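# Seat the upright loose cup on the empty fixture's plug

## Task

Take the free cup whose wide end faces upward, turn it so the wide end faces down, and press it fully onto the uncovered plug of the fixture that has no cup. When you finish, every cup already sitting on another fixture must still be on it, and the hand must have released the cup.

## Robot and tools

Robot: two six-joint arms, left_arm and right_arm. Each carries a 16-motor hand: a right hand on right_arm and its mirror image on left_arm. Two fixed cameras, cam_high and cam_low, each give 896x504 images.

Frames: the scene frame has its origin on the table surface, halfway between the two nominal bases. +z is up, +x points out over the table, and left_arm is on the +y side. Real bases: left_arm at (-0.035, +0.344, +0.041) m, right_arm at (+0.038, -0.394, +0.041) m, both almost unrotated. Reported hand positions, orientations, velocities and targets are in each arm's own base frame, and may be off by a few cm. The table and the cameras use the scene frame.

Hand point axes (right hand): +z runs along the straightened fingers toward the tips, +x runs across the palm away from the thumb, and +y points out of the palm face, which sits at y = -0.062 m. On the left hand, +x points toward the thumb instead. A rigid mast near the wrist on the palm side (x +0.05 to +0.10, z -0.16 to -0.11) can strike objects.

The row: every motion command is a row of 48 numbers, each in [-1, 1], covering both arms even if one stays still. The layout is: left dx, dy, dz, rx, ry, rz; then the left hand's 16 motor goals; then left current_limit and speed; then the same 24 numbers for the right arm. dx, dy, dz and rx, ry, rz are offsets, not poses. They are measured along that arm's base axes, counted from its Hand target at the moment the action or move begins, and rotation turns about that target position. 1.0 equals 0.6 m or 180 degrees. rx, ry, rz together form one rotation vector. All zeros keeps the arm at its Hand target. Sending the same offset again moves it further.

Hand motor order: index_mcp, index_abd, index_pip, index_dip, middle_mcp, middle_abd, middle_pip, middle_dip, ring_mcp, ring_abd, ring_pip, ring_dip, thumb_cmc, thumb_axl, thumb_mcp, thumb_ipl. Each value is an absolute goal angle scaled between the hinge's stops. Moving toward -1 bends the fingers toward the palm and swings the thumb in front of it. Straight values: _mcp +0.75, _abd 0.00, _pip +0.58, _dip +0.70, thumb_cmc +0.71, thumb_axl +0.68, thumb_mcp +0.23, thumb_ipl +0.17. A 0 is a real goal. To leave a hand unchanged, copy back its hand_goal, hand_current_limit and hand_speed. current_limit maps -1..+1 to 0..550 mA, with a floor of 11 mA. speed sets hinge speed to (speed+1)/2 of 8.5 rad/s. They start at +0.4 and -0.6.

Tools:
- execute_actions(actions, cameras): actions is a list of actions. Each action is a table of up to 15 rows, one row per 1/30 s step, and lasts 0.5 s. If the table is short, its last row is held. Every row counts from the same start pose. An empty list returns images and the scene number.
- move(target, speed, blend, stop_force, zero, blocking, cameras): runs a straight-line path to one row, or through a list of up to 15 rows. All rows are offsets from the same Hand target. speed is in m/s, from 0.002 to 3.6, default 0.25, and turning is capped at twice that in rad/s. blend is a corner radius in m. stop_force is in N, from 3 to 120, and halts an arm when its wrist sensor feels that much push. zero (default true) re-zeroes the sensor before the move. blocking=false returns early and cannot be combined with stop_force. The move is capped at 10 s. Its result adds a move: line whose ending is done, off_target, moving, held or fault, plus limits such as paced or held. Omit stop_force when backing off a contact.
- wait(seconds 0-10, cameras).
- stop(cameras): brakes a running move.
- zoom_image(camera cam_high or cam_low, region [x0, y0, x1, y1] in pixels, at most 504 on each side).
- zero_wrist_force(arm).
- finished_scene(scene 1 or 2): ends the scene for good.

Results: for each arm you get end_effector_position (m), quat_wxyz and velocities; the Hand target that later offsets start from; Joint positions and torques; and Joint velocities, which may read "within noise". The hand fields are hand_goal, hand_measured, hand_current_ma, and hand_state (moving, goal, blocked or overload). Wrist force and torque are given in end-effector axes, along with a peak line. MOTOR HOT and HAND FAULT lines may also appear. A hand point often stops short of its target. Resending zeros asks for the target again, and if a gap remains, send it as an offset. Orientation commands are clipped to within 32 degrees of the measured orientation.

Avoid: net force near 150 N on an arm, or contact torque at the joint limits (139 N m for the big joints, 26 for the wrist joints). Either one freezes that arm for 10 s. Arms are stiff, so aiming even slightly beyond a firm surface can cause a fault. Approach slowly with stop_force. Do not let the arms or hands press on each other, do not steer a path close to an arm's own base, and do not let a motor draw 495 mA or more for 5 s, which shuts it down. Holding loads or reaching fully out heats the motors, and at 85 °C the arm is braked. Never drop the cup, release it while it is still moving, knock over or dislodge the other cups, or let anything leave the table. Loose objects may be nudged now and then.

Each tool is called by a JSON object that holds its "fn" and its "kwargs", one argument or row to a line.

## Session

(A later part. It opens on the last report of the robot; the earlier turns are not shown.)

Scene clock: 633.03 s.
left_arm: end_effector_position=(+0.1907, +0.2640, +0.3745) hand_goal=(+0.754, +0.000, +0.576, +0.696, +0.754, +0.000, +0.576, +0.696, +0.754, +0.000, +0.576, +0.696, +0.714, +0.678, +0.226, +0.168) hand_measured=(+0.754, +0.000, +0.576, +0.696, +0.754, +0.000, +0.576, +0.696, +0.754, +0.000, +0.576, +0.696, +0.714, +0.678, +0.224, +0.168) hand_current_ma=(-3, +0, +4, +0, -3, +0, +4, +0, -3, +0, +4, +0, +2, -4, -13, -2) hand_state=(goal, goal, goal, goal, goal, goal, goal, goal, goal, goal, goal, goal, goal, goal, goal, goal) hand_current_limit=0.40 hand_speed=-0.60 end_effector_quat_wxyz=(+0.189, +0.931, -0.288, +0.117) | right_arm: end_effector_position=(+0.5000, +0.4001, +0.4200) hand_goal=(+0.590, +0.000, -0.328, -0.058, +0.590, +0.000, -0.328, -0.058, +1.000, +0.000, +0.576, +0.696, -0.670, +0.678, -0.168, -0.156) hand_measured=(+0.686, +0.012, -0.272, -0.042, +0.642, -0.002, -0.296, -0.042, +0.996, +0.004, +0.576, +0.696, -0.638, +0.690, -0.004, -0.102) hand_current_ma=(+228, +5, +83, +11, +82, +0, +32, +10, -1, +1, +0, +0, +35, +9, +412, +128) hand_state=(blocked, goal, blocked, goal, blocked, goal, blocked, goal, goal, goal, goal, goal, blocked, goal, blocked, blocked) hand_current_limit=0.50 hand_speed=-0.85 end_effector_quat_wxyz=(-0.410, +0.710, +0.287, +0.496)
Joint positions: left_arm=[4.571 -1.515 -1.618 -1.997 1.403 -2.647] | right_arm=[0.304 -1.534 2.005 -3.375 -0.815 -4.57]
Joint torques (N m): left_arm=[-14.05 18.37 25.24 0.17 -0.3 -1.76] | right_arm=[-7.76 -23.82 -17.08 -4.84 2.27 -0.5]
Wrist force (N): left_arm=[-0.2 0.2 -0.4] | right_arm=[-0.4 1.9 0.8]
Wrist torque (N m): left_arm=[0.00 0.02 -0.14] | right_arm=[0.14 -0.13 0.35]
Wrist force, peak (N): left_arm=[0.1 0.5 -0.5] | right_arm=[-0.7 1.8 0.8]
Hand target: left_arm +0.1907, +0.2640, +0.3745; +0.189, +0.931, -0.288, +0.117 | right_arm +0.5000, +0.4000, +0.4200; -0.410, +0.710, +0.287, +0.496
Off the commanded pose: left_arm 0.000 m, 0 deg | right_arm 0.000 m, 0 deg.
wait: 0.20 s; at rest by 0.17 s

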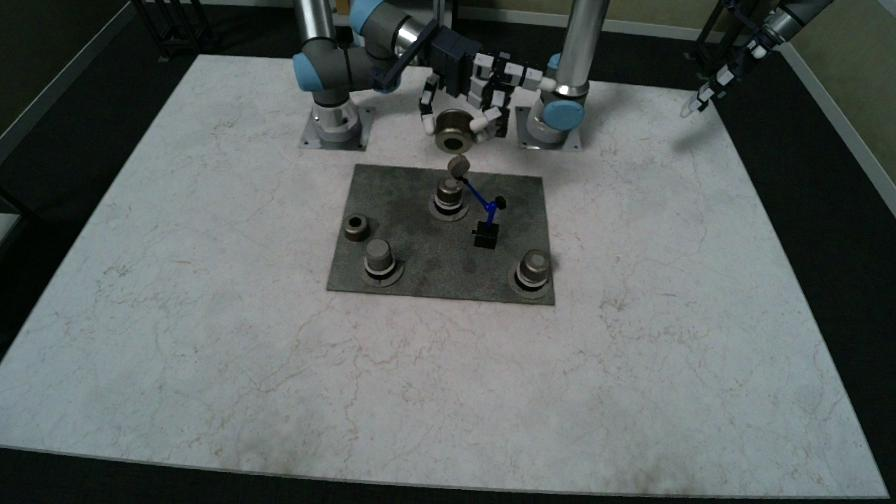

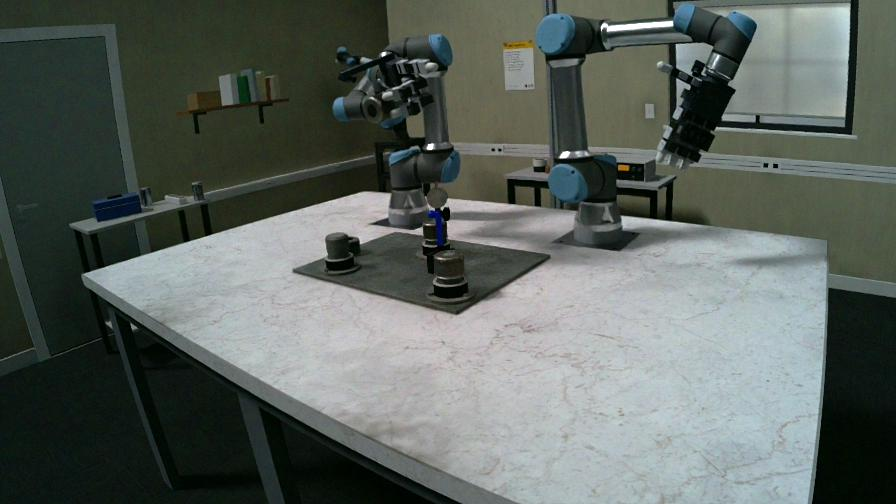

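{"fn": "move", "kwargs": {
  "target": [
    [0,0,0,0,0,0,0.754,0,0.576,0.696,0.754,0,0.576,0.696,0.754,0,0.576,0.696,0.714,0.678,0.226,0.168,0.4,-0.6,0.05,-0.4,-0.02,0,0,0,0.589,0,-0.328,-0.058,0.589,0,-0.328,-0.058,1.0,0,0.576,0.696,-0.671,0.678,-0.169,-0.157,0.5,-0.85],
    [0,0,0,0,0,0,0.754,0,0.576,0.696,0.754,0,0.576,0.696,0.754,0,0.576,0.696,0.714,0.678,0.226,0.168,0.4,-0.6,-0.0817,-0.845,-0.25,0,0,0,0.589,0,-0.328,-0.058,0.589,0,-0.328,-0.058,1.0,0,0.576,0.696,-0.671,0.678,-0.169,-0.157,0.5,-0.85]
  ],
  "speed": 0.25,
  "blend": 0.05,
  "cameras": ["all"]
}}

Scene clock: 642.00 s.
left_arm: end_effector_position=(+0.1907, +0.2640, +0.3745) hand_goal=(+0.754, +0.000, +0.576, +0.696, +0.754, +0.000, +0.576, +0.696, +0.754, +0.000, +0.576, +0.696, +0.714, +0.678, +0.226, +0.168) hand_measured=(+0.754, +0.000, +0.576, +0.696, +0.754, +0.000, +0.576, +0.696, +0.754, +0.000, +0.576, +0.696, +0.714, +0.678, +0.224, +0.168) hand_current_ma=(-3, +0, +4, +0, -3, +0, +4, +0, -3, +0, +4, +0, +2, -4, -13, -2) hand_state=(goal, goal, goal, goal, goal, goal, goal, goal, goal, goal, goal, goal, goal, goal, goal, goal) hand_current_limit=0.40 hand_speed=-0.60 end_effector_quat_wxyz=(+0.189, +0.931, -0.288, +0.117) | right_arm: end_effector_position=(+0.4518, -0.1064, +0.2700) hand_goal=(+0.590, +0.000, -0.328, -0.058, +0.590, +0.000, -0.328, -0.058, +1.000, +0.000, +0.576, +0.696, -0.670, +0.678, -0.168, -0.156) hand_measured=(+0.686, +0.012, -0.272, -0.042, +0.642, -0.002, -0.296, -0.042, +0.996, +0.004, +0.576, +0.696, -0.636, +0.690, -0.004, -0.102) hand_current_ma=(+228, +5, +84, +11, +82, +0, +32, +10, -1, +1, +0, +0, +36, +9, +412, +128) hand_state=(blocked, goal, blocked, goal, blocked, goal, blocked, goal, goal, goal, goal, goal, blocked, goal, blocked, blocked) hand_current_limit=0.50 hand_speed=-0.85 end_effector_quat_wxyz=(-0.291, +0.833, +0.140, +0.449)
Joint positions: left_arm=[4.571 -1.515 -1.618 -1.997 1.403 -2.647] | right_arm=[-1.013 -2.004 2.248 -1.447 -0.476 -6.284]
Joint torques (N m): left_arm=[-14.12 17.09 24.52 0.27 -0.37 -1.73] | right_arm=[-6.48 5.67 -32.71 -0.42 0.26 0.77]
Wrist force (N): left_arm=[-0.1 0.1 0.1] | right_arm=[-0.4 1.7 1.3]
Wrist torque (N m): left_arm=[-0.06 0.03 -0.14] | right_arm=[0.09 -0.16 0.30]
Wrist force, peak (N): left_arm=[-0.7 0.2 -0.3] | right_arm=[-1.8 3.4 0.2]
Hand target: left_arm +0.1907, +0.2640, +0.3745; +0.189, +0.931, -0.288, +0.117 | right_arm +0.4510, -0.1070, +0.2700; -0.410, +0.710, +0.287, +0.496
Off the commanded pose: left_arm 0.000 m, 0 deg | right_arm 0.001 m, 26 deg.
joint sent to its limit (right arm) — joint 6 (wrist 3), lower limit. The joint targets are off in orientation, not in position.
move: off_target (right_arm)

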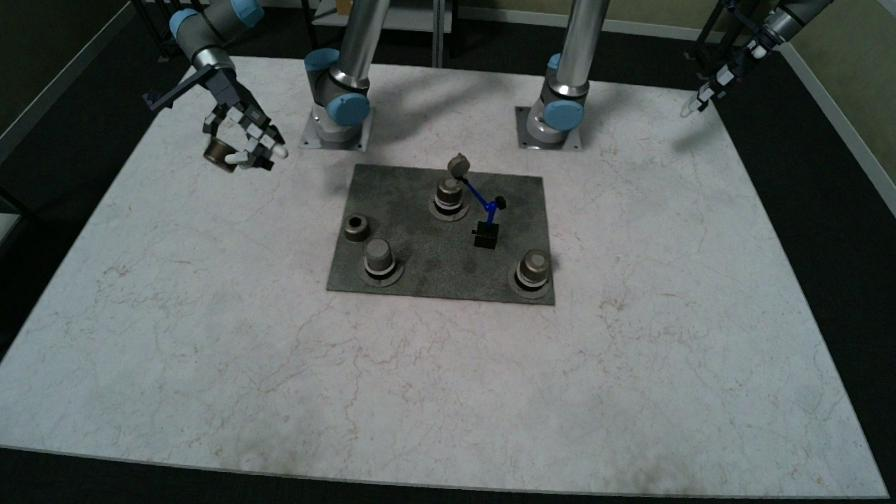

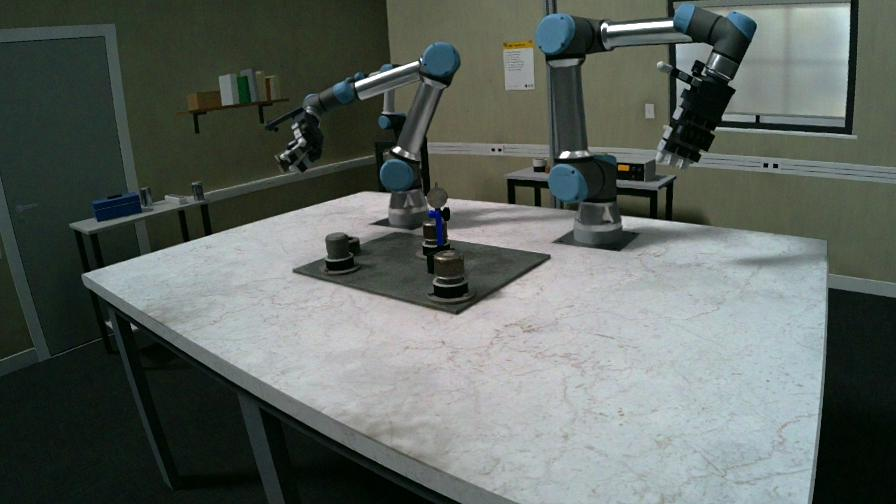

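{"fn": "move", "kwargs": {
  "target": [
    [0,0,0,0,0,0,0.754,0,0.576,0.696,0.754,0,0.576,0.696,0.754,0,0.576,0.696,0.714,0.678,0.226,0.168,0.4,-0.6,0,0,0.08,0.313,0.577,-0.114,0.589,0,-0.328,-0.058,0.589,0,-0.328,-0.058,1.0,0,0.576,0.696,-0.671,0.678,-0.169,-0.157,0.5,-0.85],
    [0,0,0,0,0,0,0.754,0,0.576,0.696,0.754,0,0.576,0.696,0.754,0,0.576,0.696,0.714,0.678,0.226,0.168,0.4,-0.6,0,0,0.08,-0.313,-0.577,0.114,0.589,0,-0.328,-0.058,0.589,0,-0.328,-0.058,1.0,0,0.576,0.696,-0.671,0.678,-0.169,-0.157,0.5,-0.85],
    [0,0,0,0,0,0,0.754,0,0.576,0.696,0.754,0,0.576,0.696,0.754,0,0.576,0.696,0.714,0.678,0.226,0.168,0.4,-0.6,0,0,0,0,0,0,0.589,0,-0.328,-0.058,0.589,0,-0.328,-0.058,1.0,0,0.576,0.696,-0.671,0.678,-0.169,-0.157,0.5,-0.85]
  ],
  "speed": 0.45,
  "blend": 0.02,
  "cameras": ["all"]
}}

Scene clock: 657.50 s.
left_arm: end_effector_position=(+0.1907, +0.2640, +0.3745) hand_goal=(+0.754, +0.000, +0.576, +0.696, +0.754, +0.000, +0.576, +0.696, +0.754, +0.000, +0.576, +0.696, +0.714, +0.678, +0.226, +0.168) hand_measured=(+0.754, +0.000, +0.576, +0.696, +0.754, +0.000, +0.576, +0.696, +0.754, +0.000, +0.576, +0.696, +0.714, +0.678, +0.224, +0.168) hand_current_ma=(-3, +0, +4, +0, -3, +0, +4, +0, -3, +0, +4, +0, +2, -4, -13, -2) hand_state=(goal, goal, goal, goal, goal, goal, goal, goal, goal, goal, goal, goal, goal, goal, goal, goal) hand_current_limit=0.40 hand_speed=-0.60 end_effector_quat_wxyz=(+0.189, +0.931, -0.288, +0.117) | right_arm: end_effector_position=(+0.4510, -0.1070, +0.2700) hand_goal=(+0.590, +0.000, -0.328, -0.058, +0.590, +0.000, -0.328, -0.058, +1.000, +0.000, +0.576, +0.696, -0.670, +0.678, -0.168, -0.156) hand_measured=(+0.676, +0.014, -0.268, -0.040, +0.646, -0.008, -0.294, -0.042, +0.998, +0.002, +0.576, +0.696, -0.650, +0.684, -0.004, -0.098) hand_current_ma=(+190, +6, +92, +12, +94, -3, +38, +10, +0, +0, +0, +0, +15, +3, +412, +140) hand_state=(blocked, goal, blocked, goal, blocked, goal, blocked, goal, goal, goal, goal, goal, goal, goal, blocked, blocked) hand_current_limit=0.50 hand_speed=-0.85 end_effector_quat_wxyz=(-0.410, +0.710, +0.287, +0.496) end_effector_velocity=(+0.000, +0.000, +0.000) end_effector_angular_velocity=(+0.004, +0.006, -0.003)
Joint positions: left_arm=[4.571 -1.515 -1.618 -1.997 1.403 -2.647] | right_arm=[-1.104 -1.654 2.005 -0.647 -0.629 -1.022]
Joint velocities: left_arm=[within noise] | right_arm=[-0.001 -0.001 0 0.001 0 0.007]
Joint torques (N m): left_arm=[-13.17 15.34 25.03 0.03 0.1 -1.55] | right_arm=[-6.18 -29.22 -10.46 0.31 -1.38 0.43]
Wrist force (N): left_arm=[0.0 0.2 -0.2] | right_arm=[-0.7 2.0 0.7]
Wrist torque (N m): left_arm=[-0.02 0.01 -0.14] | right_arm=[0.15 -0.09 0.37]
Wrist force, peak (N): left_arm=[-0.4 0.7 -0.1] | right_arm=[0.7 1.3 2.0]
Hand target: left_arm +0.1907, +0.2640, +0.3745; +0.189, +0.931, -0.288, +0.117 | right_arm +0.4510, -0.1070, +0.2700; -0.410, +0.710, +0.287, +0.496
Off the commanded pose: left_arm 0.000 m, 0 deg | right_arm 0.000 m, 0 deg.
move: done

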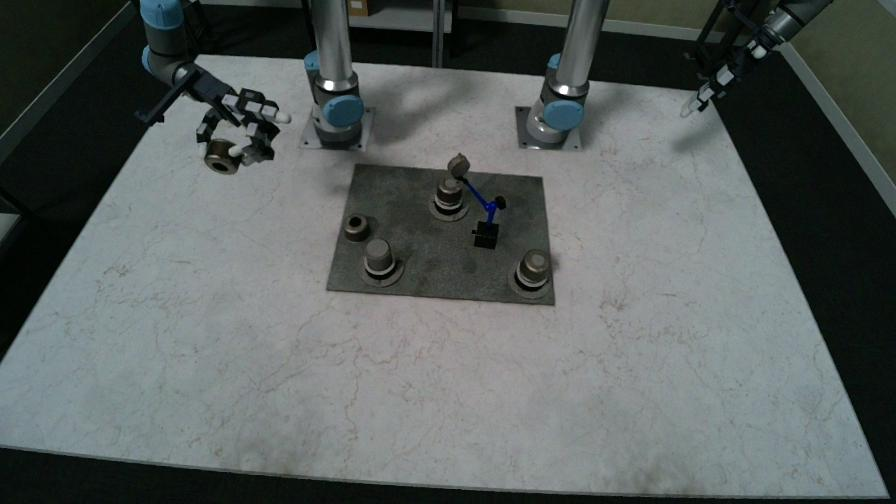

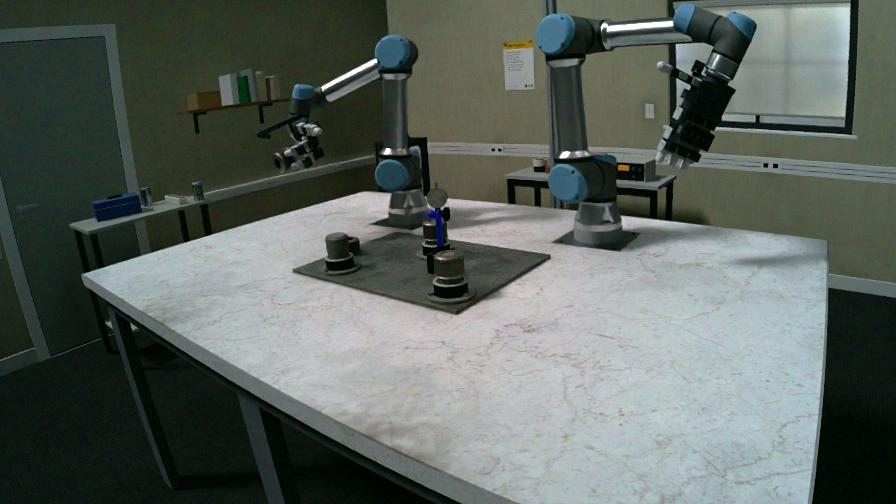

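{"fn": "zoom_image", "kwargs": {
  "camera": "cam_high",
  "region": [140, 60, 320, 200]
}}

{"fn": "zoom_image", "kwargs": {
  "camera": "cam_low",
  "region": [230, 80, 390, 200]
}}

Scaled by 2.800 from the camera's 896x504 image, which has a finer 1280x720 frame.

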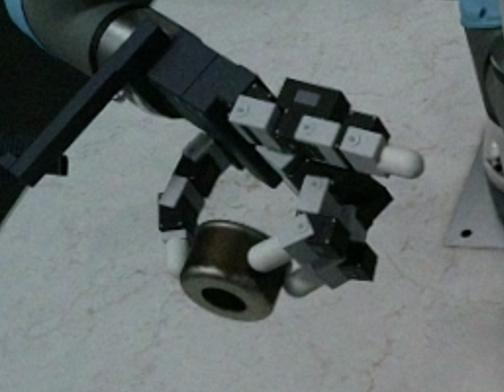

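Scaled by 3.150 from the camera's 896x504 image, which has a finer 1280x720 frame.

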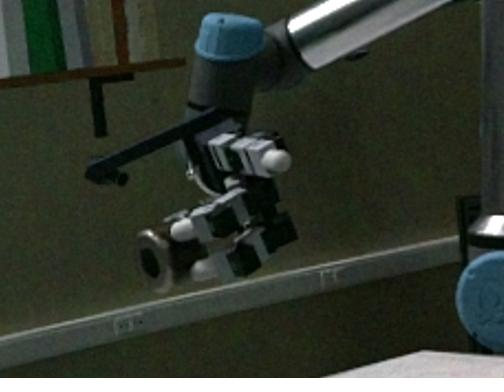

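{"fn": "move", "kwargs": {
  "target": [0,0,0,0,0,0,0.754,0,0.576,0.696,0.754,0,0.576,0.696,0.754,0,0.576,0.696,0.714,0.678,0.226,0.168,0.4,-0.6,0,0,-0.4,0,0,0,0.589,0,-0.328,-0.058,0.589,0,-0.328,-0.058,1.0,0,0.576,0.696,-0.671,0.678,-0.169,-0.157,0.5,-0.85],
  "speed": 0.2
}}

{"fn": "move", "kwargs": {
  "target": [0,0,0,0,0,0,0.754,0,0.576,0.696,0.754,0,0.576,0.696,0.754,0,0.576,0.696,0.714,0.678,0.226,0.168,0.4,-0.6,0,0,-0.07,0,0,0,0.589,0,-0.328,-0.058,0.589,0,-0.328,-0.058,1.0,0,0.576,0.696,-0.671,0.678,-0.169,-0.157,0.5,-0.85],
  "speed": 0.015,
  "stop_force": 4,
  "cameras": ["all"]
}}

Scene clock: 672.67 s.
left_arm: end_effector_position=(+0.1907, +0.2640, +0.3745) hand_goal=(+0.754, +0.000, +0.576, +0.696, +0.754, +0.000, +0.576, +0.696, +0.754, +0.000, +0.576, +0.696, +0.714, +0.678, +0.226, +0.168) hand_measured=(+0.754, +0.000, +0.576, +0.696, +0.754, +0.000, +0.576, +0.696, +0.754, +0.000, +0.576, +0.696, +0.714, +0.678, +0.224, +0.168) hand_current_ma=(-3, +0, +4, +0, -3, +0, +4, +0, -3, +0, +4, +0, +2, -4, -13, -2) hand_state=(goal, goal, goal, goal, goal, goal, goal, goal, goal, goal, goal, goal, goal, goal, goal, goal) hand_current_limit=0.40 hand_speed=-0.60 end_effector_quat_wxyz=(+0.189, +0.931, -0.288, +0.117) | right_arm: end_effector_position=(+0.4510, -0.1069, +0.0301) hand_goal=(+0.590, +0.000, -0.328, -0.058, +0.590, +0.000, -0.328, -0.058, +1.000, +0.000, +0.576, +0.696, -0.670, +0.678, -0.168, -0.156) hand_measured=(+0.676, +0.014, -0.268, -0.040, +0.644, -0.008, -0.294, -0.042, +0.998, +0.002, +0.576, +0.696, -0.648, +0.686, -0.004, -0.098) hand_current_ma=(+190, +6, +94, +12, +89, -2, +38, +10, +0, +0, +0, +0, +19, +4, +412, +140) hand_state=(blocked, goal, blocked, goal, blocked, goal, blocked, goal, goal, goal, goal, goal, blocked, goal, blocked, blocked) hand_current_limit=0.50 hand_speed=-0.85 end_effector_quat_wxyz=(-0.410, +0.710, +0.286, +0.496) end_effector_velocity=(+0.000, +0.000, -0.001) end_effector_angular_velocity=(-0.002, -0.001, +0.000)
Joint positions: left_arm=[4.571 -1.515 -1.618 -1.997 1.403 -2.647] | right_arm=[-1.104 -1.205 2.297 -1.388 -0.629 -1.022]
Joint velocities: left_arm=[within noise] | right_arm=[0 0.002 0.001 -0.005 0 0]
Joint torques (N m): left_arm=[-13.3 15.73 24.79 0.44 0.29 -1.3] | right_arm=[2.3 -17.05 -17.12 -1.79 0.27 -1.94]
Wrist force (N): left_arm=[-0.1 0.1 -0.3] | right_arm=[-0.8 1.6 1.1]
Wrist torque (N m): left_arm=[-0.03 0.02 -0.13] | right_arm=[0.06 -0.10 0.22]
Wrist force, peak (N): left_arm=[0.0 0.1 -0.8] | right_arm=[-2.9 2.4 1.3]
Hand target: left_arm +0.1907, +0.2640, +0.3745; +0.189, +0.931, -0.288, +0.117 | right_arm +0.4510, -0.1070, +0.0300; -0.410, +0.710, +0.287, +0.496
Off the commanded pose: left_arm 0.000 m, 0 deg | right_arm 0.000 m, 0 deg.
move: done

Scene clock: 675.47 s.
left_arm: end_effector_position=(+0.1907, +0.2640, +0.3745) hand_goal=(+0.754, +0.000, +0.576, +0.696, +0.754, +0.000, +0.576, +0.696, +0.754, +0.000, +0.576, +0.696, +0.714, +0.678, +0.226, +0.168) hand_measured=(+0.754, +0.000, +0.576, +0.696, +0.754, +0.000, +0.576, +0.696, +0.754, +0.000, +0.576, +0.696, +0.714, +0.678, +0.224, +0.168) hand_current_ma=(-3, +0, +4, +0, -3, +0, +4, +0, -3, +0, +4, +0, +2, -4, -13, -2) hand_state=(goal, goal, goal, goal, goal, goal, goal, goal, goal, goal, goal, goal, goal, goal, goal, goal) hand_current_limit=0.40 hand_speed=-0.60 end_effector_quat_wxyz=(+0.189, +0.931, -0.288, +0.117) | right_arm: end_effector_position=(+0.4510, -0.1069, +0.0061) hand_goal=(+0.590, +0.000, -0.328, -0.058, +0.590, +0.000, -0.328, -0.058, +1.000, +0.000, +0.576, +0.696, -0.670, +0.678, -0.168, -0.156) hand_measured=(+0.676, +0.014, -0.268, -0.040, +0.646, -0.008, -0.294, -0.046, +0.998, +0.002, +0.576, +0.696, -0.650, +0.684, -0.004, -0.098) hand_current_ma=(+190, +6, +94, +12, +91, -2, +38, +7, +0, +0, +0, +0, +15, +3, +413, +140) hand_state=(blocked, goal, blocked, goal, blocked, goal, blocked, goal, goal, goal, goal, goal, goal, goal, blocked, blocked) hand_current_limit=0.50 hand_speed=-0.85 end_effector_quat_wxyz=(-0.410, +0.710, +0.287, +0.496)
Joint positions: left_arm=[4.571 -1.515 -1.618 -1.997 1.403 -2.647] | right_arm=[-1.104 -1.137 2.304 -1.463 -0.629 -1.022]
Joint torques (N m): left_arm=[-13.47 15.24 25.59 0.37 0.57 -1.44] | right_arm=[-7.77 -39.29 -17.67 -1.21 -0.39 0.82]
Wrist force (N): left_arm=[-0.3 0.5 -0.2] | right_arm=[0.0 1.4 0.9]
Wrist torque (N m): left_arm=[0.01 0.04 -0.16] | right_arm=[0.06 -0.08 0.24]
Wrist force, peak (N): left_arm=[0.0 0.6 -0.5] | right_arm=[3.3 -0.4 0.6]
Hand target: left_arm +0.1907, +0.2640, +0.3745; +0.189, +0.931, -0.288, +0.117 | right_arm +0.4510, -0.1069, +0.0061; -0.410, +0.710, +0.287, +0.496 (not the last commanded pose)
Off the commanded pose: left_arm 0.000 m, 0 deg | right_arm 0.018 m, 0 deg.
move: contact (right_arm)

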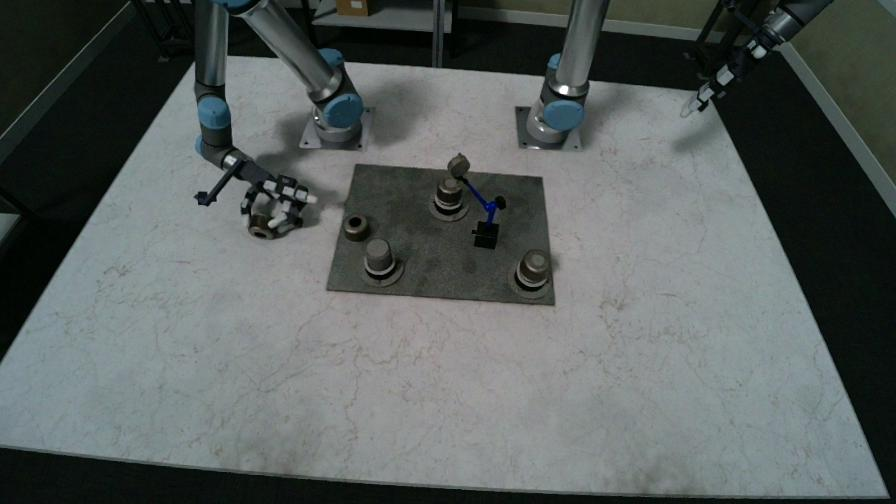

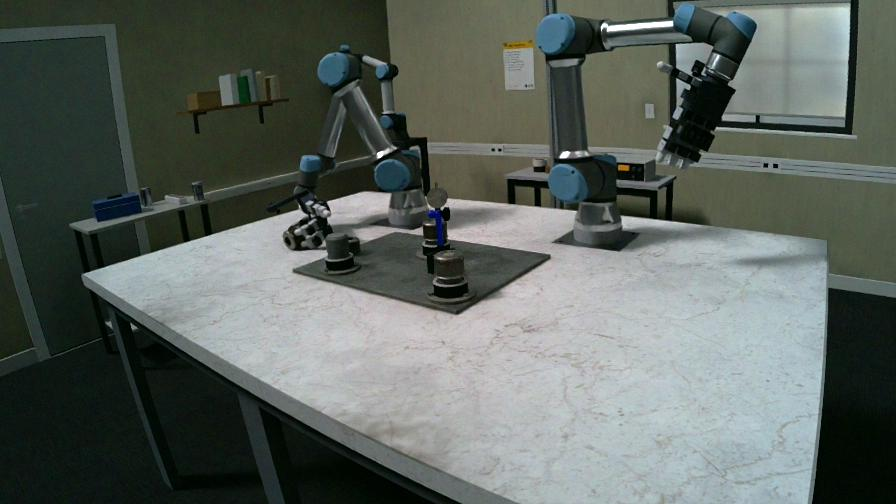

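{"fn": "zoom_image", "kwargs": {
  "camera": "cam_low",
  "region": [260, 190, 360, 260]
}}

{"fn": "zoom_image", "kwargs": {
  "camera": "cam_high",
  "region": [190, 140, 350, 260]
}}

Scaled by 5.040 from the camera's 896x504 image, which has a finer 1280x720 frame.

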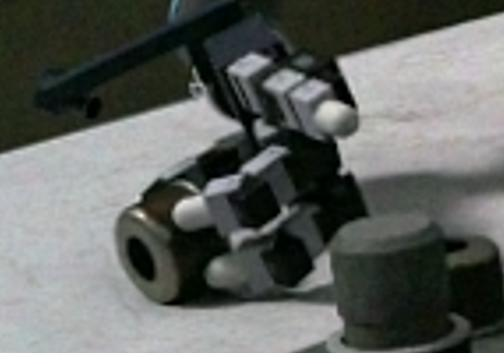

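Scaled by 3.150 from the camera's 896x504 image, which has a finer 1280x720 frame.

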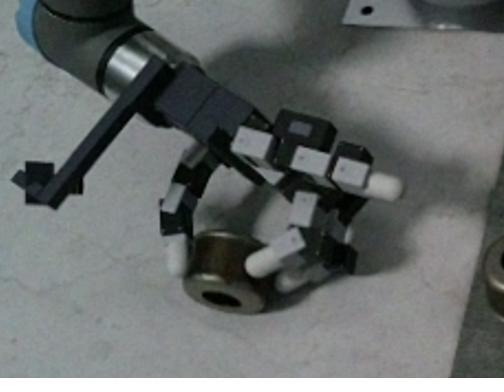

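{"fn": "move", "kwargs": {
  "target": [0,0,0,0,0,0,0.754,0,0.576,0.696,0.754,0,0.576,0.696,0.754,0,0.576,0.696,0.714,0.678,0.226,0.168,0.4,-0.6,0,0,-0.02,0,0,0,0.589,0,-0.328,-0.058,0.589,0,-0.328,-0.058,1.0,0,0.576,0.696,-0.671,0.678,-0.169,-0.157,0.5,-0.85],
  "speed": 0.006,
  "stop_force": 4
}}

{"fn": "zoom_image", "kwargs": {
  "camera": "cam_low",
  "region": [260, 190, 360, 260]
}}

Scene clock: 681.73 s.
left_arm: end_effector_position=(+0.1907, +0.2640, +0.3745) hand_goal=(+0.754, +0.000, +0.576, +0.696, +0.754, +0.000, +0.576, +0.696, +0.754, +0.000, +0.576, +0.696, +0.714, +0.678, +0.226, +0.168) hand_measured=(+0.754, +0.000, +0.576, +0.696, +0.754, +0.000, +0.576, +0.696, +0.754, +0.000, +0.576, +0.696, +0.714, +0.678, +0.224, +0.168) hand_current_ma=(-3, +0, +4, +0, -3, +0, +4, +0, -3, +0, +4, +0, +2, -4, -13, -2) hand_state=(goal, goal, goal, goal, goal, goal, goal, goal, goal, goal, goal, goal, goal, goal, goal, goal) hand_current_limit=0.40 hand_speed=-0.60 end_effector_quat_wxyz=(+0.189, +0.931, -0.288, +0.117) | right_arm: end_effector_position=(+0.4510, -0.1070, +0.0056) hand_goal=(+0.590, +0.000, -0.328, -0.058, +0.590, +0.000, -0.328, -0.058, +1.000, +0.000, +0.576, +0.696, -0.670, +0.678, -0.168, -0.156) hand_measured=(+0.676, +0.014, -0.268, -0.040, +0.646, -0.008, -0.294, -0.048, +0.998, +0.002, +0.576, +0.696, -0.654, +0.684, -0.004, -0.098) hand_current_ma=(+190, +6, +94, +12, +94, -2, +38, +5, +0, +0, +0, +0, +10, +2, +412, +140) hand_state=(blocked, goal, blocked, goal, blocked, goal, blocked, goal, goal, goal, goal, goal, goal, goal, blocked, blocked) hand_current_limit=0.50 hand_speed=-0.85 end_effector_quat_wxyz=(-0.410, +0.710, +0.287, +0.496)
Joint positions: left_arm=[4.571 -1.515 -1.618 -1.997 1.403 -2.647] | right_arm=[-1.104 -1.135 2.304 -1.465 -0.629 -1.022]
Joint torques (N m): left_arm=[-13.86 15.55 24.3 0.13 0.48 -1.4] | right_arm=[-5.22 -41.15 -9.59 2.26 1.5 0.95]
Wrist force (N): left_arm=[0.2 0.2 0.2] | right_arm=[1.6 1.3 0.9]
Wrist torque (N m): left_arm=[-0.06 -0.01 -0.12] | right_arm=[0.10 -0.08 0.20]
Wrist force, peak (N): left_arm=[0.0 0.5 -0.6] | right_arm=[3.9 -0.9 0.6]
Hand target: left_arm +0.1907, +0.2640, +0.3745; +0.189, +0.931, -0.288, +0.117 | right_arm +0.4510, -0.1070, +0.0056; -0.410, +0.710, +0.287, +0.496 (not the last commanded pose)
Off the commanded pose: left_arm 0.000 m, 0 deg | right_arm 0.012 m, 0 deg.
move: contact (right_arm)

Scaled by 5.040 from the camera's 896x504 image, which has a finer 1280x720 frame.
This view is cut from an older image: the scene may have changed since it was taken.

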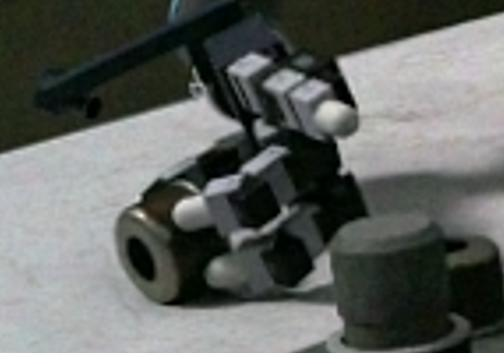

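{"fn": "move", "kwargs": {
  "target": [0,0,0,0,0,0,0.754,0,0.576,0.696,0.754,0,0.576,0.696,0.754,0,0.576,0.696,0.714,0.678,0.226,0.168,0.4,-0.6,0,0,0,0,0,0,0.904,0,-0.285,0.087,0.904,0,-0.285,0.087,1.0,0,0.576,0.696,-0.671,0.678,0.112,-0.157,0.4,-0.9],
  "speed": 0.1,
  "cameras": ["all"]
}}

{"fn": "zoom_image", "kwargs": {
  "camera": "cam_low",
  "region": [260, 190, 360, 260]
}}

{"fn": "zoom_image", "kwargs": {
  "camera": "cam_high",
  "region": [190, 140, 350, 260]
}}

Scene clock: 689.30 s.
left_arm: end_effector_position=(+0.1907, +0.2640, +0.3745) hand_goal=(+0.754, +0.000, +0.576, +0.696, +0.754, +0.000, +0.576, +0.696, +0.754, +0.000, +0.576, +0.696, +0.714, +0.678, +0.226, +0.168) hand_measured=(+0.754, +0.000, +0.576, +0.696, +0.754, +0.000, +0.576, +0.696, +0.754, +0.000, +0.576, +0.696, +0.714, +0.678, +0.224, +0.168) hand_current_ma=(-3, +0, +4, +0, -3, +0, +4, +0, -3, +0, +4, +0, +2, -4, -13, -2) hand_state=(goal, goal, goal, goal, goal, goal, goal, goal, goal, goal, goal, goal, goal, goal, goal, goal) hand_current_limit=0.40 hand_speed=-0.60 end_effector_quat_wxyz=(+0.189, +0.931, -0.288, +0.117) | right_arm: end_effector_position=(+0.4510, -0.1070, +0.0056) hand_goal=(+0.904, +0.000, -0.284, +0.088, +0.904, +0.000, -0.284, +0.088, +1.000, +0.000, +0.576, +0.696, -0.670, +0.678, +0.112, -0.156) hand_measured=(+0.896, +0.010, -0.280, +0.086, +0.896, +0.000, -0.282, +0.086, +0.998, +0.002, +0.576, +0.696, -0.662, +0.680, +0.110, -0.154) hand_current_ma=(-4, +4, +1, +0, -4, +0, +0, -1, +0, +0, +0, +0, +3, +0, -1, +1) hand_state=(goal, goal, goal, goal, goal, goal, goal, goal, goal, goal, goal, goal, goal, goal, goal, goal) hand_current_limit=0.40 hand_speed=-0.90 end_effector_quat_wxyz=(-0.410, +0.710, +0.287, +0.496)
Joint positions: left_arm=[4.571 -1.515 -1.618 -1.997 1.403 -2.647] | right_arm=[-1.104 -1.135 2.304 -1.465 -0.629 -1.022]
Joint torques (N m): left_arm=[-13.23 15.77 25.84 0.31 0.42 -1.53] | right_arm=[-4.81 -39.61 -5.05 2.1 1.44 0.89]
Wrist force (N): left_arm=[0.1 0.2 -0.4] | right_arm=[1.3 1.1 0.7]
Wrist torque (N m): left_arm=[0.00 -0.01 -0.12] | right_arm=[0.07 -0.08 0.18]
Wrist force, peak (N): left_arm=[-0.5 0.5 -0.2] | right_arm=[1.5 1.5 1.0]
Hand target: left_arm +0.1907, +0.2640, +0.3745; +0.189, +0.931, -0.288, +0.117 | right_arm +0.4510, -0.1070, +0.0056; -0.410, +0.710, +0.287, +0.496
Off the commanded pose: left_arm 0.000 m, 0 deg | right_arm 0.000 m, 0 deg.
move: done

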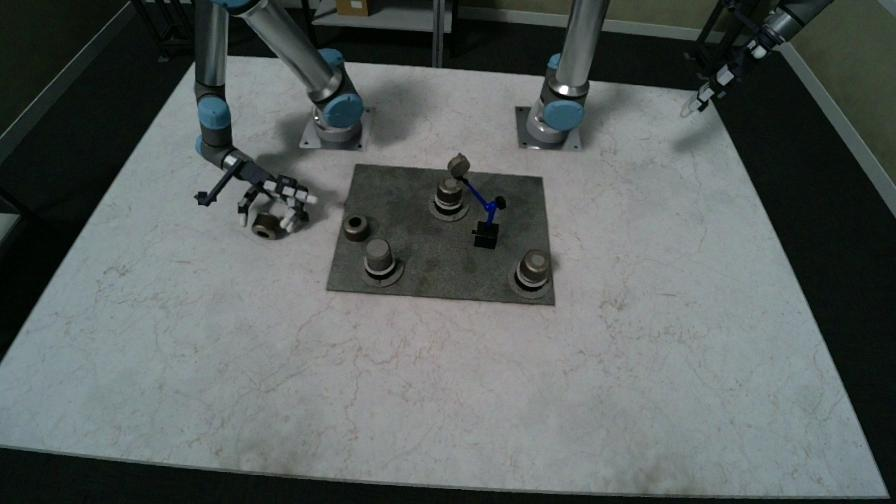

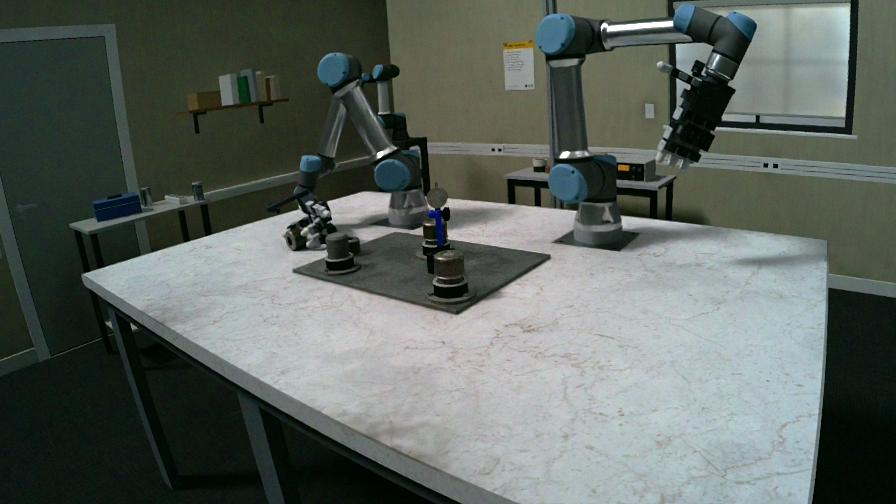

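Scaled by 5.040 from the camera's 896x504 image, which has a finer 1280x720 frame.

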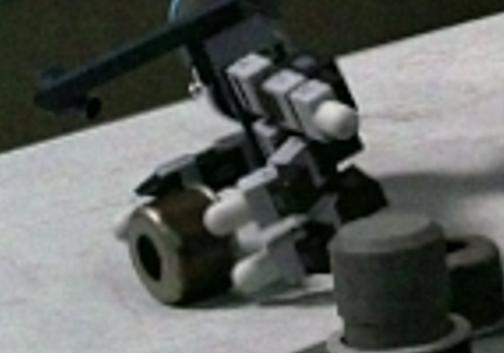

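Scaled by 3.150 from the camera's 896x504 image, which has a finer 1280x720 frame.

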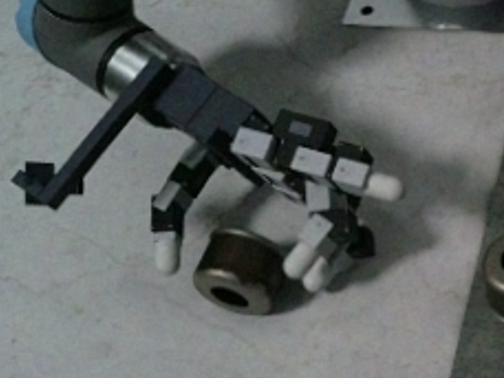

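{"fn": "move", "kwargs": {
  "target": [
    [0,0,0,0,0,0,0.754,0,0.576,0.696,0.754,0,0.576,0.696,0.754,0,0.576,0.696,0.714,0.678,0.226,0.168,0.4,-0.6,-0.157,0,0.057,0,0,0,0.904,0,-0.285,0.087,0.904,0,-0.285,0.087,1.0,0,0.576,0.696,-0.671,0.678,0.112,-0.157,0.4,-0.9],
    [0,0,0,0,0,0,0.754,0,0.576,0.696,0.754,0,0.576,0.696,0.754,0,0.576,0.696,0.714,0.678,0.226,0.168,0.4,-0.6,-0.157,0,0.5,0,0,0,0.904,0,-0.285,0.087,0.904,0,-0.285,0.087,1.0,0,0.576,0.696,-0.671,0.678,0.112,-0.157,0.4,-0.9]
  ],
  "speed": [0.06, 0.3],
  "blend": 0.01,
  "cameras": ["all"]
}}

{"fn": "zoom_image", "kwargs": {
  "camera": "cam_low",
  "region": [260, 210, 360, 260]
}}

{"fn": "zoom_image", "kwargs": {
  "camera": "cam_high",
  "region": [220, 190, 310, 260]
}}

Scene clock: 699.23 s.
left_arm: end_effector_position=(+0.1907, +0.2640, +0.3745) hand_goal=(+0.754, +0.000, +0.576, +0.696, +0.754, +0.000, +0.576, +0.696, +0.754, +0.000, +0.576, +0.696, +0.714, +0.678, +0.226, +0.168) hand_measured=(+0.754, +0.000, +0.576, +0.696, +0.754, +0.000, +0.576, +0.696, +0.754, +0.000, +0.576, +0.696, +0.714, +0.678, +0.224, +0.168) hand_current_ma=(-3, +0, +4, +0, -3, +0, +4, +0, -3, +0, +4, +0, +2, -4, -13, -2) hand_state=(goal, goal, goal, goal, goal, goal, goal, goal, goal, goal, goal, goal, goal, goal, goal, goal) hand_current_limit=0.40 hand_speed=-0.60 end_effector_quat_wxyz=(+0.189, +0.931, -0.288, +0.117) | right_arm: end_effector_position=(+0.3568, -0.1070, +0.3055) hand_goal=(+0.904, +0.000, -0.284, +0.088, +0.904, +0.000, -0.284, +0.088, +1.000, +0.000, +0.576, +0.696, -0.670, +0.678, +0.112, -0.156) hand_measured=(+0.896, +0.010, -0.282, +0.086, +0.896, +0.000, -0.282, +0.086, +0.998, +0.002, +0.576, +0.696, -0.662, +0.680, +0.110, -0.154) hand_current_ma=(-3, +3, +1, +0, -3, +0, +0, -1, +0, +0, +0, +0, +3, +0, -1, +1) hand_state=(goal, goal, goal, goal, goal, goal, goal, goal, goal, goal, goal, goal, goal, goal, goal, goal) hand_current_limit=0.40 hand_speed=-0.90 end_effector_quat_wxyz=(-0.410, +0.710, +0.287, +0.496) end_effector_velocity=(+0.000, +0.000, +0.001) end_effector_angular_velocity=(+0.002, +0.000, -0.001)
Joint positions: left_arm=[4.571 -1.515 -1.618 -1.997 1.403 -2.647] | right_arm=[-1.377 -1.834 2.05 -0.439 -0.892 -1.123]
Joint velocities: left_arm=[within noise] | right_arm=[0 0 -0.003 0.005 0.001 0]
Joint torques (N m): left_arm=[-13.89 14.38 24.37 0.3 0.91 -1.17] | right_arm=[7.13 -11.06 -28.52 2.98 2.33 -1.28]
Wrist force (N): left_arm=[-0.3 0.2 -0.2] | right_arm=[1.5 1.4 0.7]
Wrist torque (N m): left_arm=[-0.02 0.03 -0.15] | right_arm=[0.11 -0.10 0.32]
Wrist force, peak (N): left_arm=[-0.5 0.3 -0.7] | right_arm=[3.8 0.4 0.3]
Hand target: left_arm +0.1907, +0.2640, +0.3745; +0.189, +0.931, -0.288, +0.117 | right_arm +0.3568, -0.1070, +0.3056; -0.410, +0.710, +0.287, +0.496
Off the commanded pose: left_arm 0.000 m, 0 deg | right_arm 0.000 m, 0 deg.
move: done

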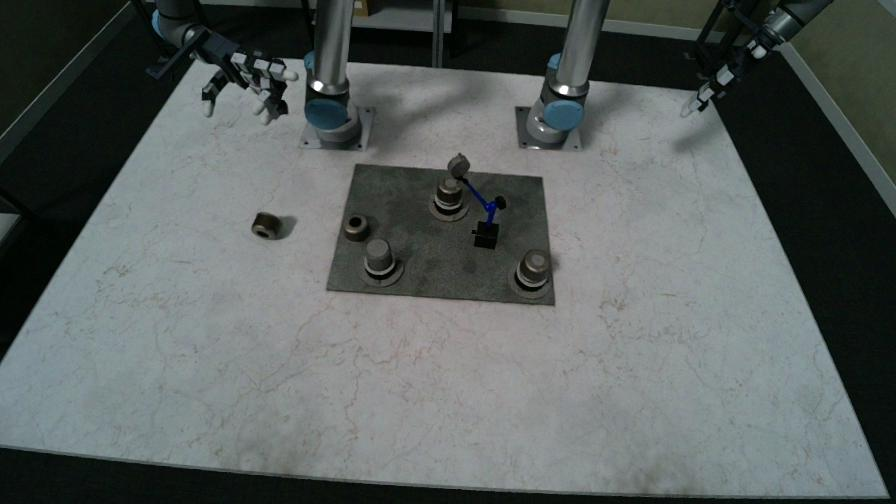

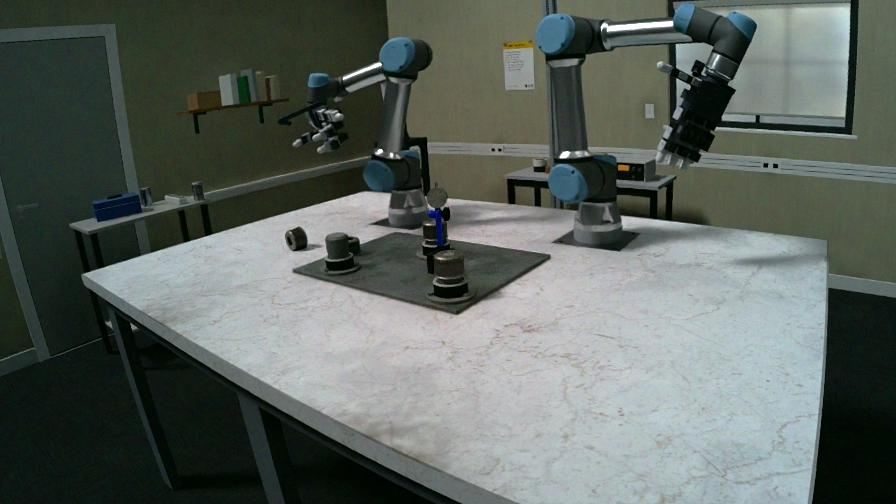

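Scaled by 5.040 from the camera's 896x504 image, which has a finer 1280x720 frame.

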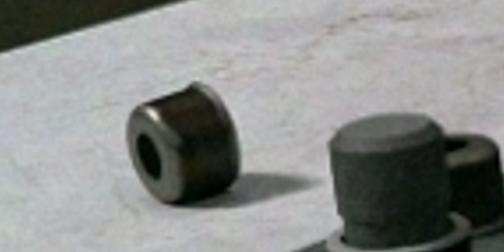

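Scaled by 5.600 from the camera's 896x504 image, which has a finer 1280x720 frame.

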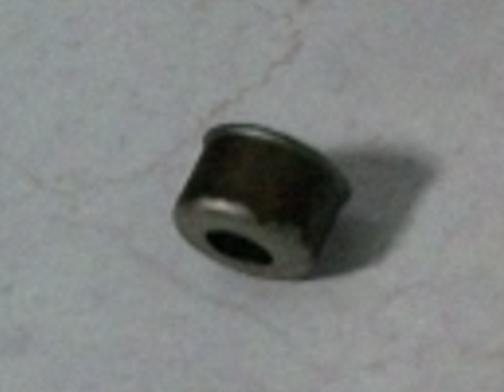

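{"fn": "move", "kwargs": {
  "target": [
    [0,0,0,0,0,0,0.754,0,0.576,0.696,0.754,0,0.576,0.696,0.754,0,0.576,0.696,0.714,0.678,0.226,0.168,0.4,-0.6,0.4053,0.0117,0.1907,0.108,0,-0.488,0.904,0,-0.285,0.087,0.904,0,-0.285,0.087,1.0,0,0.576,0.696,-0.671,0.678,0.112,-0.157,0.4,-0.9],
    [0,0,0,0,0,0,0.754,0,0.576,0.696,0.754,0,0.576,0.696,0.754,0,0.576,0.696,0.714,0.678,0.226,0.168,0.4,-0.6,0.4053,-0.0217,0.024,0.2163,0,-0.9763,0.904,0,-0.285,0.087,0.904,0,-0.285,0.087,1.0,0,0.576,0.696,-0.671,0.678,0.112,-0.157,0.4,-0.9]
  ],
  "speed": 0.35,
  "blend": 0.03,
  "cameras": ["all"]
}}

Scene clock: 743.93 s.
left_arm: end_effector_position=(+0.1907, +0.2640, +0.3745) hand_goal=(+0.754, +0.000, +0.576, +0.696, +0.754, +0.000, +0.576, +0.696, +0.754, +0.000, +0.576, +0.696, +0.714, +0.678, +0.226, +0.168) hand_measured=(+0.754, +0.000, +0.576, +0.696, +0.754, +0.000, +0.576, +0.696, +0.754, +0.000, +0.576, +0.696, +0.714, +0.678, +0.224, +0.168) hand_current_ma=(-3, +0, +4, +0, -3, +0, +4, +0, -3, +0, +4, +0, +2, -4, -13, -2) hand_state=(goal, goal, goal, goal, goal, goal, goal, goal, goal, goal, goal, goal, goal, goal, goal, goal) hand_current_limit=0.40 hand_speed=-0.60 end_effector_quat_wxyz=(+0.189, +0.931, -0.288, +0.117) | right_arm: end_effector_position=(+0.5997, -0.1110, +0.3658) hand_goal=(+0.904, +0.000, -0.284, +0.088, +0.904, +0.000, -0.284, +0.088, +1.000, +0.000, +0.576, +0.696, -0.670, +0.678, +0.112, -0.156) hand_measured=(+0.896, +0.006, -0.282, +0.086, +0.896, +0.002, -0.282, +0.086, +0.994, +0.004, +0.576, +0.696, -0.662, +0.680, +0.110, -0.154) hand_current_ma=(-4, +2, +0, +0, -4, +0, +0, -1, -2, +1, +0, +0, +3, +0, +0, +1) hand_state=(goal, goal, goal, goal, goal, goal, goal, goal, goal, goal, goal, goal, goal, goal, goal, goal) hand_current_limit=0.40 hand_speed=-0.90 end_effector_quat_wxyz=(-0.166, -0.426, +0.644, -0.613)
Joint positions: left_arm=[4.571 -1.515 -1.618 -1.997 1.403 -2.647] | right_arm=[-0.049 -0.992 0.861 0.629 2.726 -0.388]
Joint torques (N m): left_arm=[-14.11 14.99 24.09 0.19 1.16 -0.99] | right_arm=[2.01 -44.83 -19.32 -1.06 0.15 -1.25]
Wrist force (N): left_arm=[-0.2 -0.1 0.0] | right_arm=[1.2 0.3 0.5]
Wrist torque (N m): left_arm=[-0.07 0.03 -0.14] | right_arm=[-0.02 -0.07 0.41]
Wrist force, peak (N): left_arm=[-0.1 0.6 -0.5] | right_arm=[6.4 -1.5 -1.9]
Hand target: left_arm +0.1907, +0.2640, +0.3745; +0.189, +0.931, -0.288, +0.117 | right_arm +0.5998, -0.1110, +0.3657; -0.166, -0.426, +0.644, -0.613 (not the last commanded pose)
Off the commanded pose: left_arm 0.000 m, 0 deg | right_arm 0.047 m, 42 deg.
move: held (right_arm; a check stopped the path); path passed 1 of 2 targets; limits=held
pose unreachable (right arm): on one or more control steps of this call, first in action 0 (counted from 0), this arm could not follow its commanded pose, so it was not sent that pose on those steps. It may still have moved: this result reports where it is.
cause: moving toward the commanded pose would bring two parts of the arm too close to each other (joints 4 (wrist 1) to 6 (wrist 3) lie between them).

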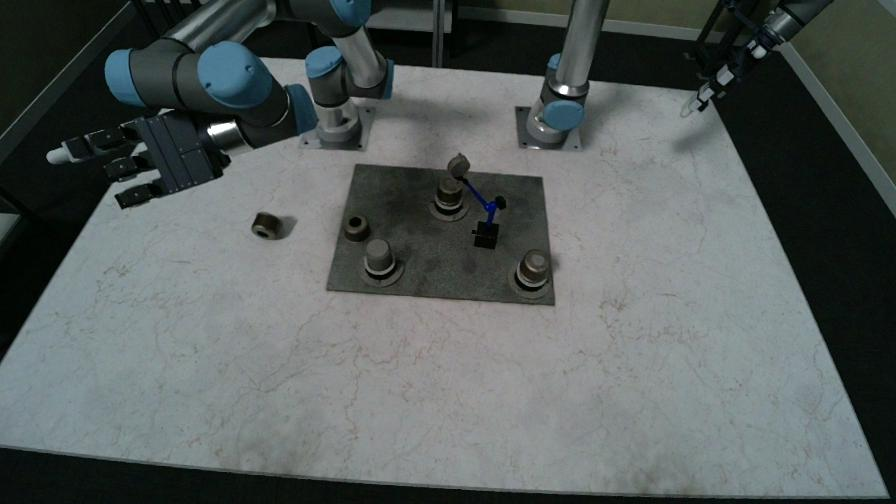

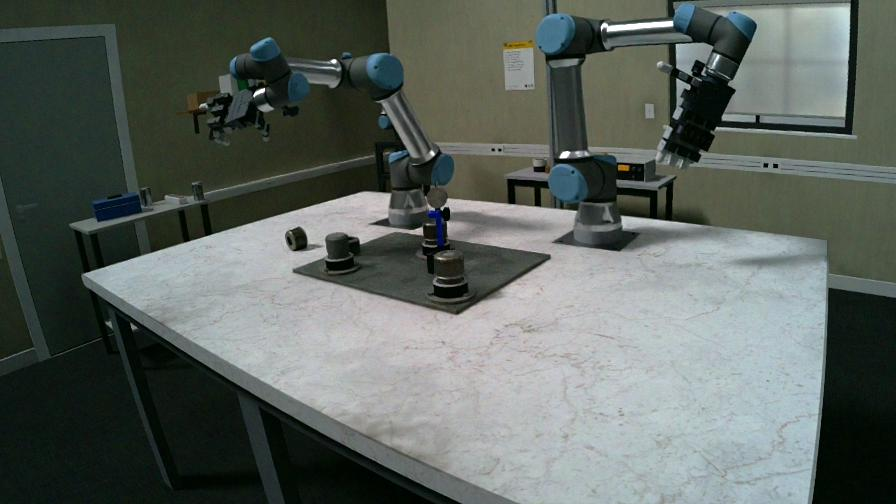

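{"fn": "move", "kwargs": {
  "target": [
    [0,0,0,0,0,0,0.754,0,0.576,0.696,0.754,0,0.576,0.696,0.754,0,0.576,0.696,0.714,0.678,0.226,0.168,0.4,-0.6,0,0.018,0.09,-0.0577,0,0.2604,0.904,0,-0.285,0.087,0.904,0,-0.285,0.087,1.0,0,0.576,0.696,-0.671,0.678,0.112,-0.157,0.4,-0.9],
    [0,0,0,0,0,0,0.754,0,0.576,0.696,0.754,0,0.576,0.696,0.754,0,0.576,0.696,0.714,0.678,0.226,0.168,0.4,-0.6,-0.4,0.0067,-0.02,-0.1658,0,0.7485,0.904,0,-0.285,0.087,0.904,0,-0.285,0.087,1.0,0,0.576,0.696,-0.671,0.678,0.112,-0.157,0.4,-0.9]
  ],
  "speed": 0.35,
  "blend": 0.03,
  "cameras": ["all"]
}}

Scene clock: 803.57 s.
left_arm: end_effector_position=(+0.1907, +0.2640, +0.3745) hand_goal=(+0.754, +0.000, +0.576, +0.696, +0.754, +0.000, +0.576, +0.696, +0.754, +0.000, +0.576, +0.696, +0.714, +0.678, +0.226, +0.168) hand_measured=(+0.754, +0.000, +0.576, +0.696, +0.754, +0.000, +0.576, +0.696, +0.754, +0.000, +0.576, +0.696, +0.714, +0.678, +0.224, +0.168) hand_current_ma=(-3, +0, +4, +0, -3, +0, +4, +0, -3, +0, +4, +0, +2, -4, -13, -2) hand_state=(goal, goal, goal, goal, goal, goal, goal, goal, goal, goal, goal, goal, goal, goal, goal, goal) hand_current_limit=0.40 hand_speed=-0.60 end_effector_quat_wxyz=(+0.189, +0.931, -0.288, +0.117) | right_arm: end_effector_position=(+0.3598, -0.1071, +0.3538) hand_goal=(+0.904, +0.000, -0.284, +0.088, +0.904, +0.000, -0.284, +0.088, +1.000, +0.000, +0.576, +0.696, -0.670, +0.678, +0.112, -0.156) hand_measured=(+0.898, +0.006, -0.282, +0.086, +0.898, +0.002, -0.282, +0.086, +0.994, +0.004, +0.576, +0.696, -0.662, +0.680, +0.110, -0.154) hand_current_ma=(-3, +2, +0, +0, -3, +0, +0, -1, -2, +1, +0, +0, +3, +0, +0, +1) hand_state=(goal, goal, goal, goal, goal, goal, goal, goal, goal, goal, goal, goal, goal, goal, goal, goal) hand_current_limit=0.40 hand_speed=-0.90 end_effector_quat_wxyz=(-0.413, +0.706, +0.282, +0.501)
Joint positions: left_arm=[4.571 -1.515 -1.618 -1.997 1.403 -2.647] | right_arm=[-1.371 -1.844 1.94 -0.3 -0.88 -1.13]
Joint torques (N m): left_arm=[-13.76 14.92 24.28 0.21 1.19 -1.03] | right_arm=[7.87 -12.42 -10.84 2.97 -2 -0.11]
Wrist force (N): left_arm=[-0.1 0.3 -0.3] | right_arm=[1.5 1.3 0.8]
Wrist torque (N m): left_arm=[0.01 0.02 -0.14] | right_arm=[0.09 -0.10 0.27]
Wrist force, peak (N): left_arm=[-0.7 0.2 -0.4] | right_arm=[1.8 1.8 0.1]
Hand target: left_arm +0.1907, +0.2640, +0.3745; +0.189, +0.931, -0.288, +0.117 | right_arm +0.3598, -0.1070, +0.3537; -0.413, +0.706, +0.282, +0.501
Off the commanded pose: left_arm 0.000 m, 0 deg | right_arm 0.000 m, 0 deg.
move: done

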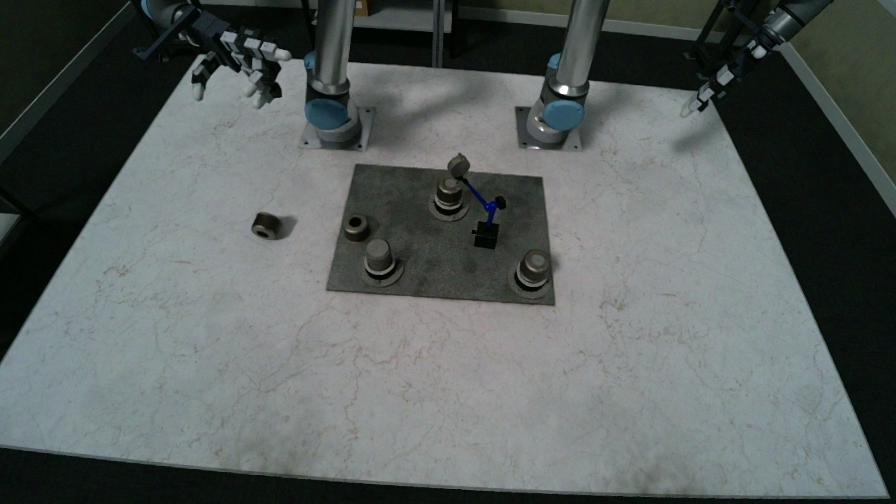

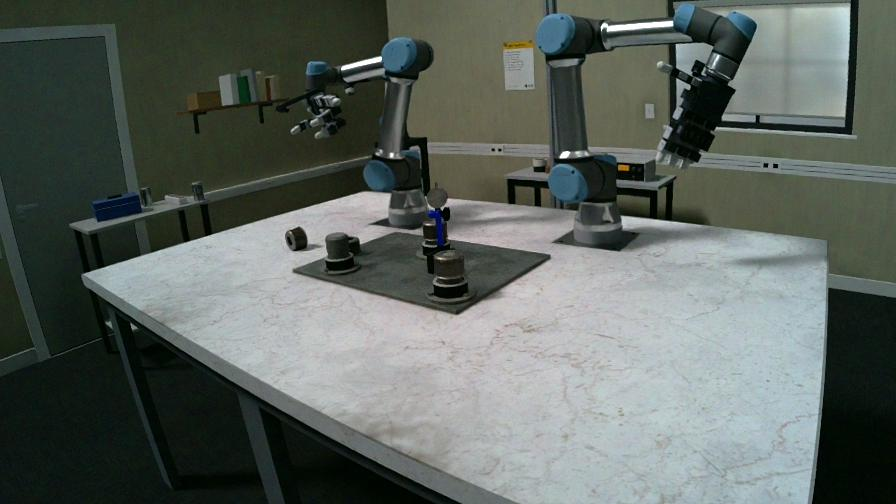

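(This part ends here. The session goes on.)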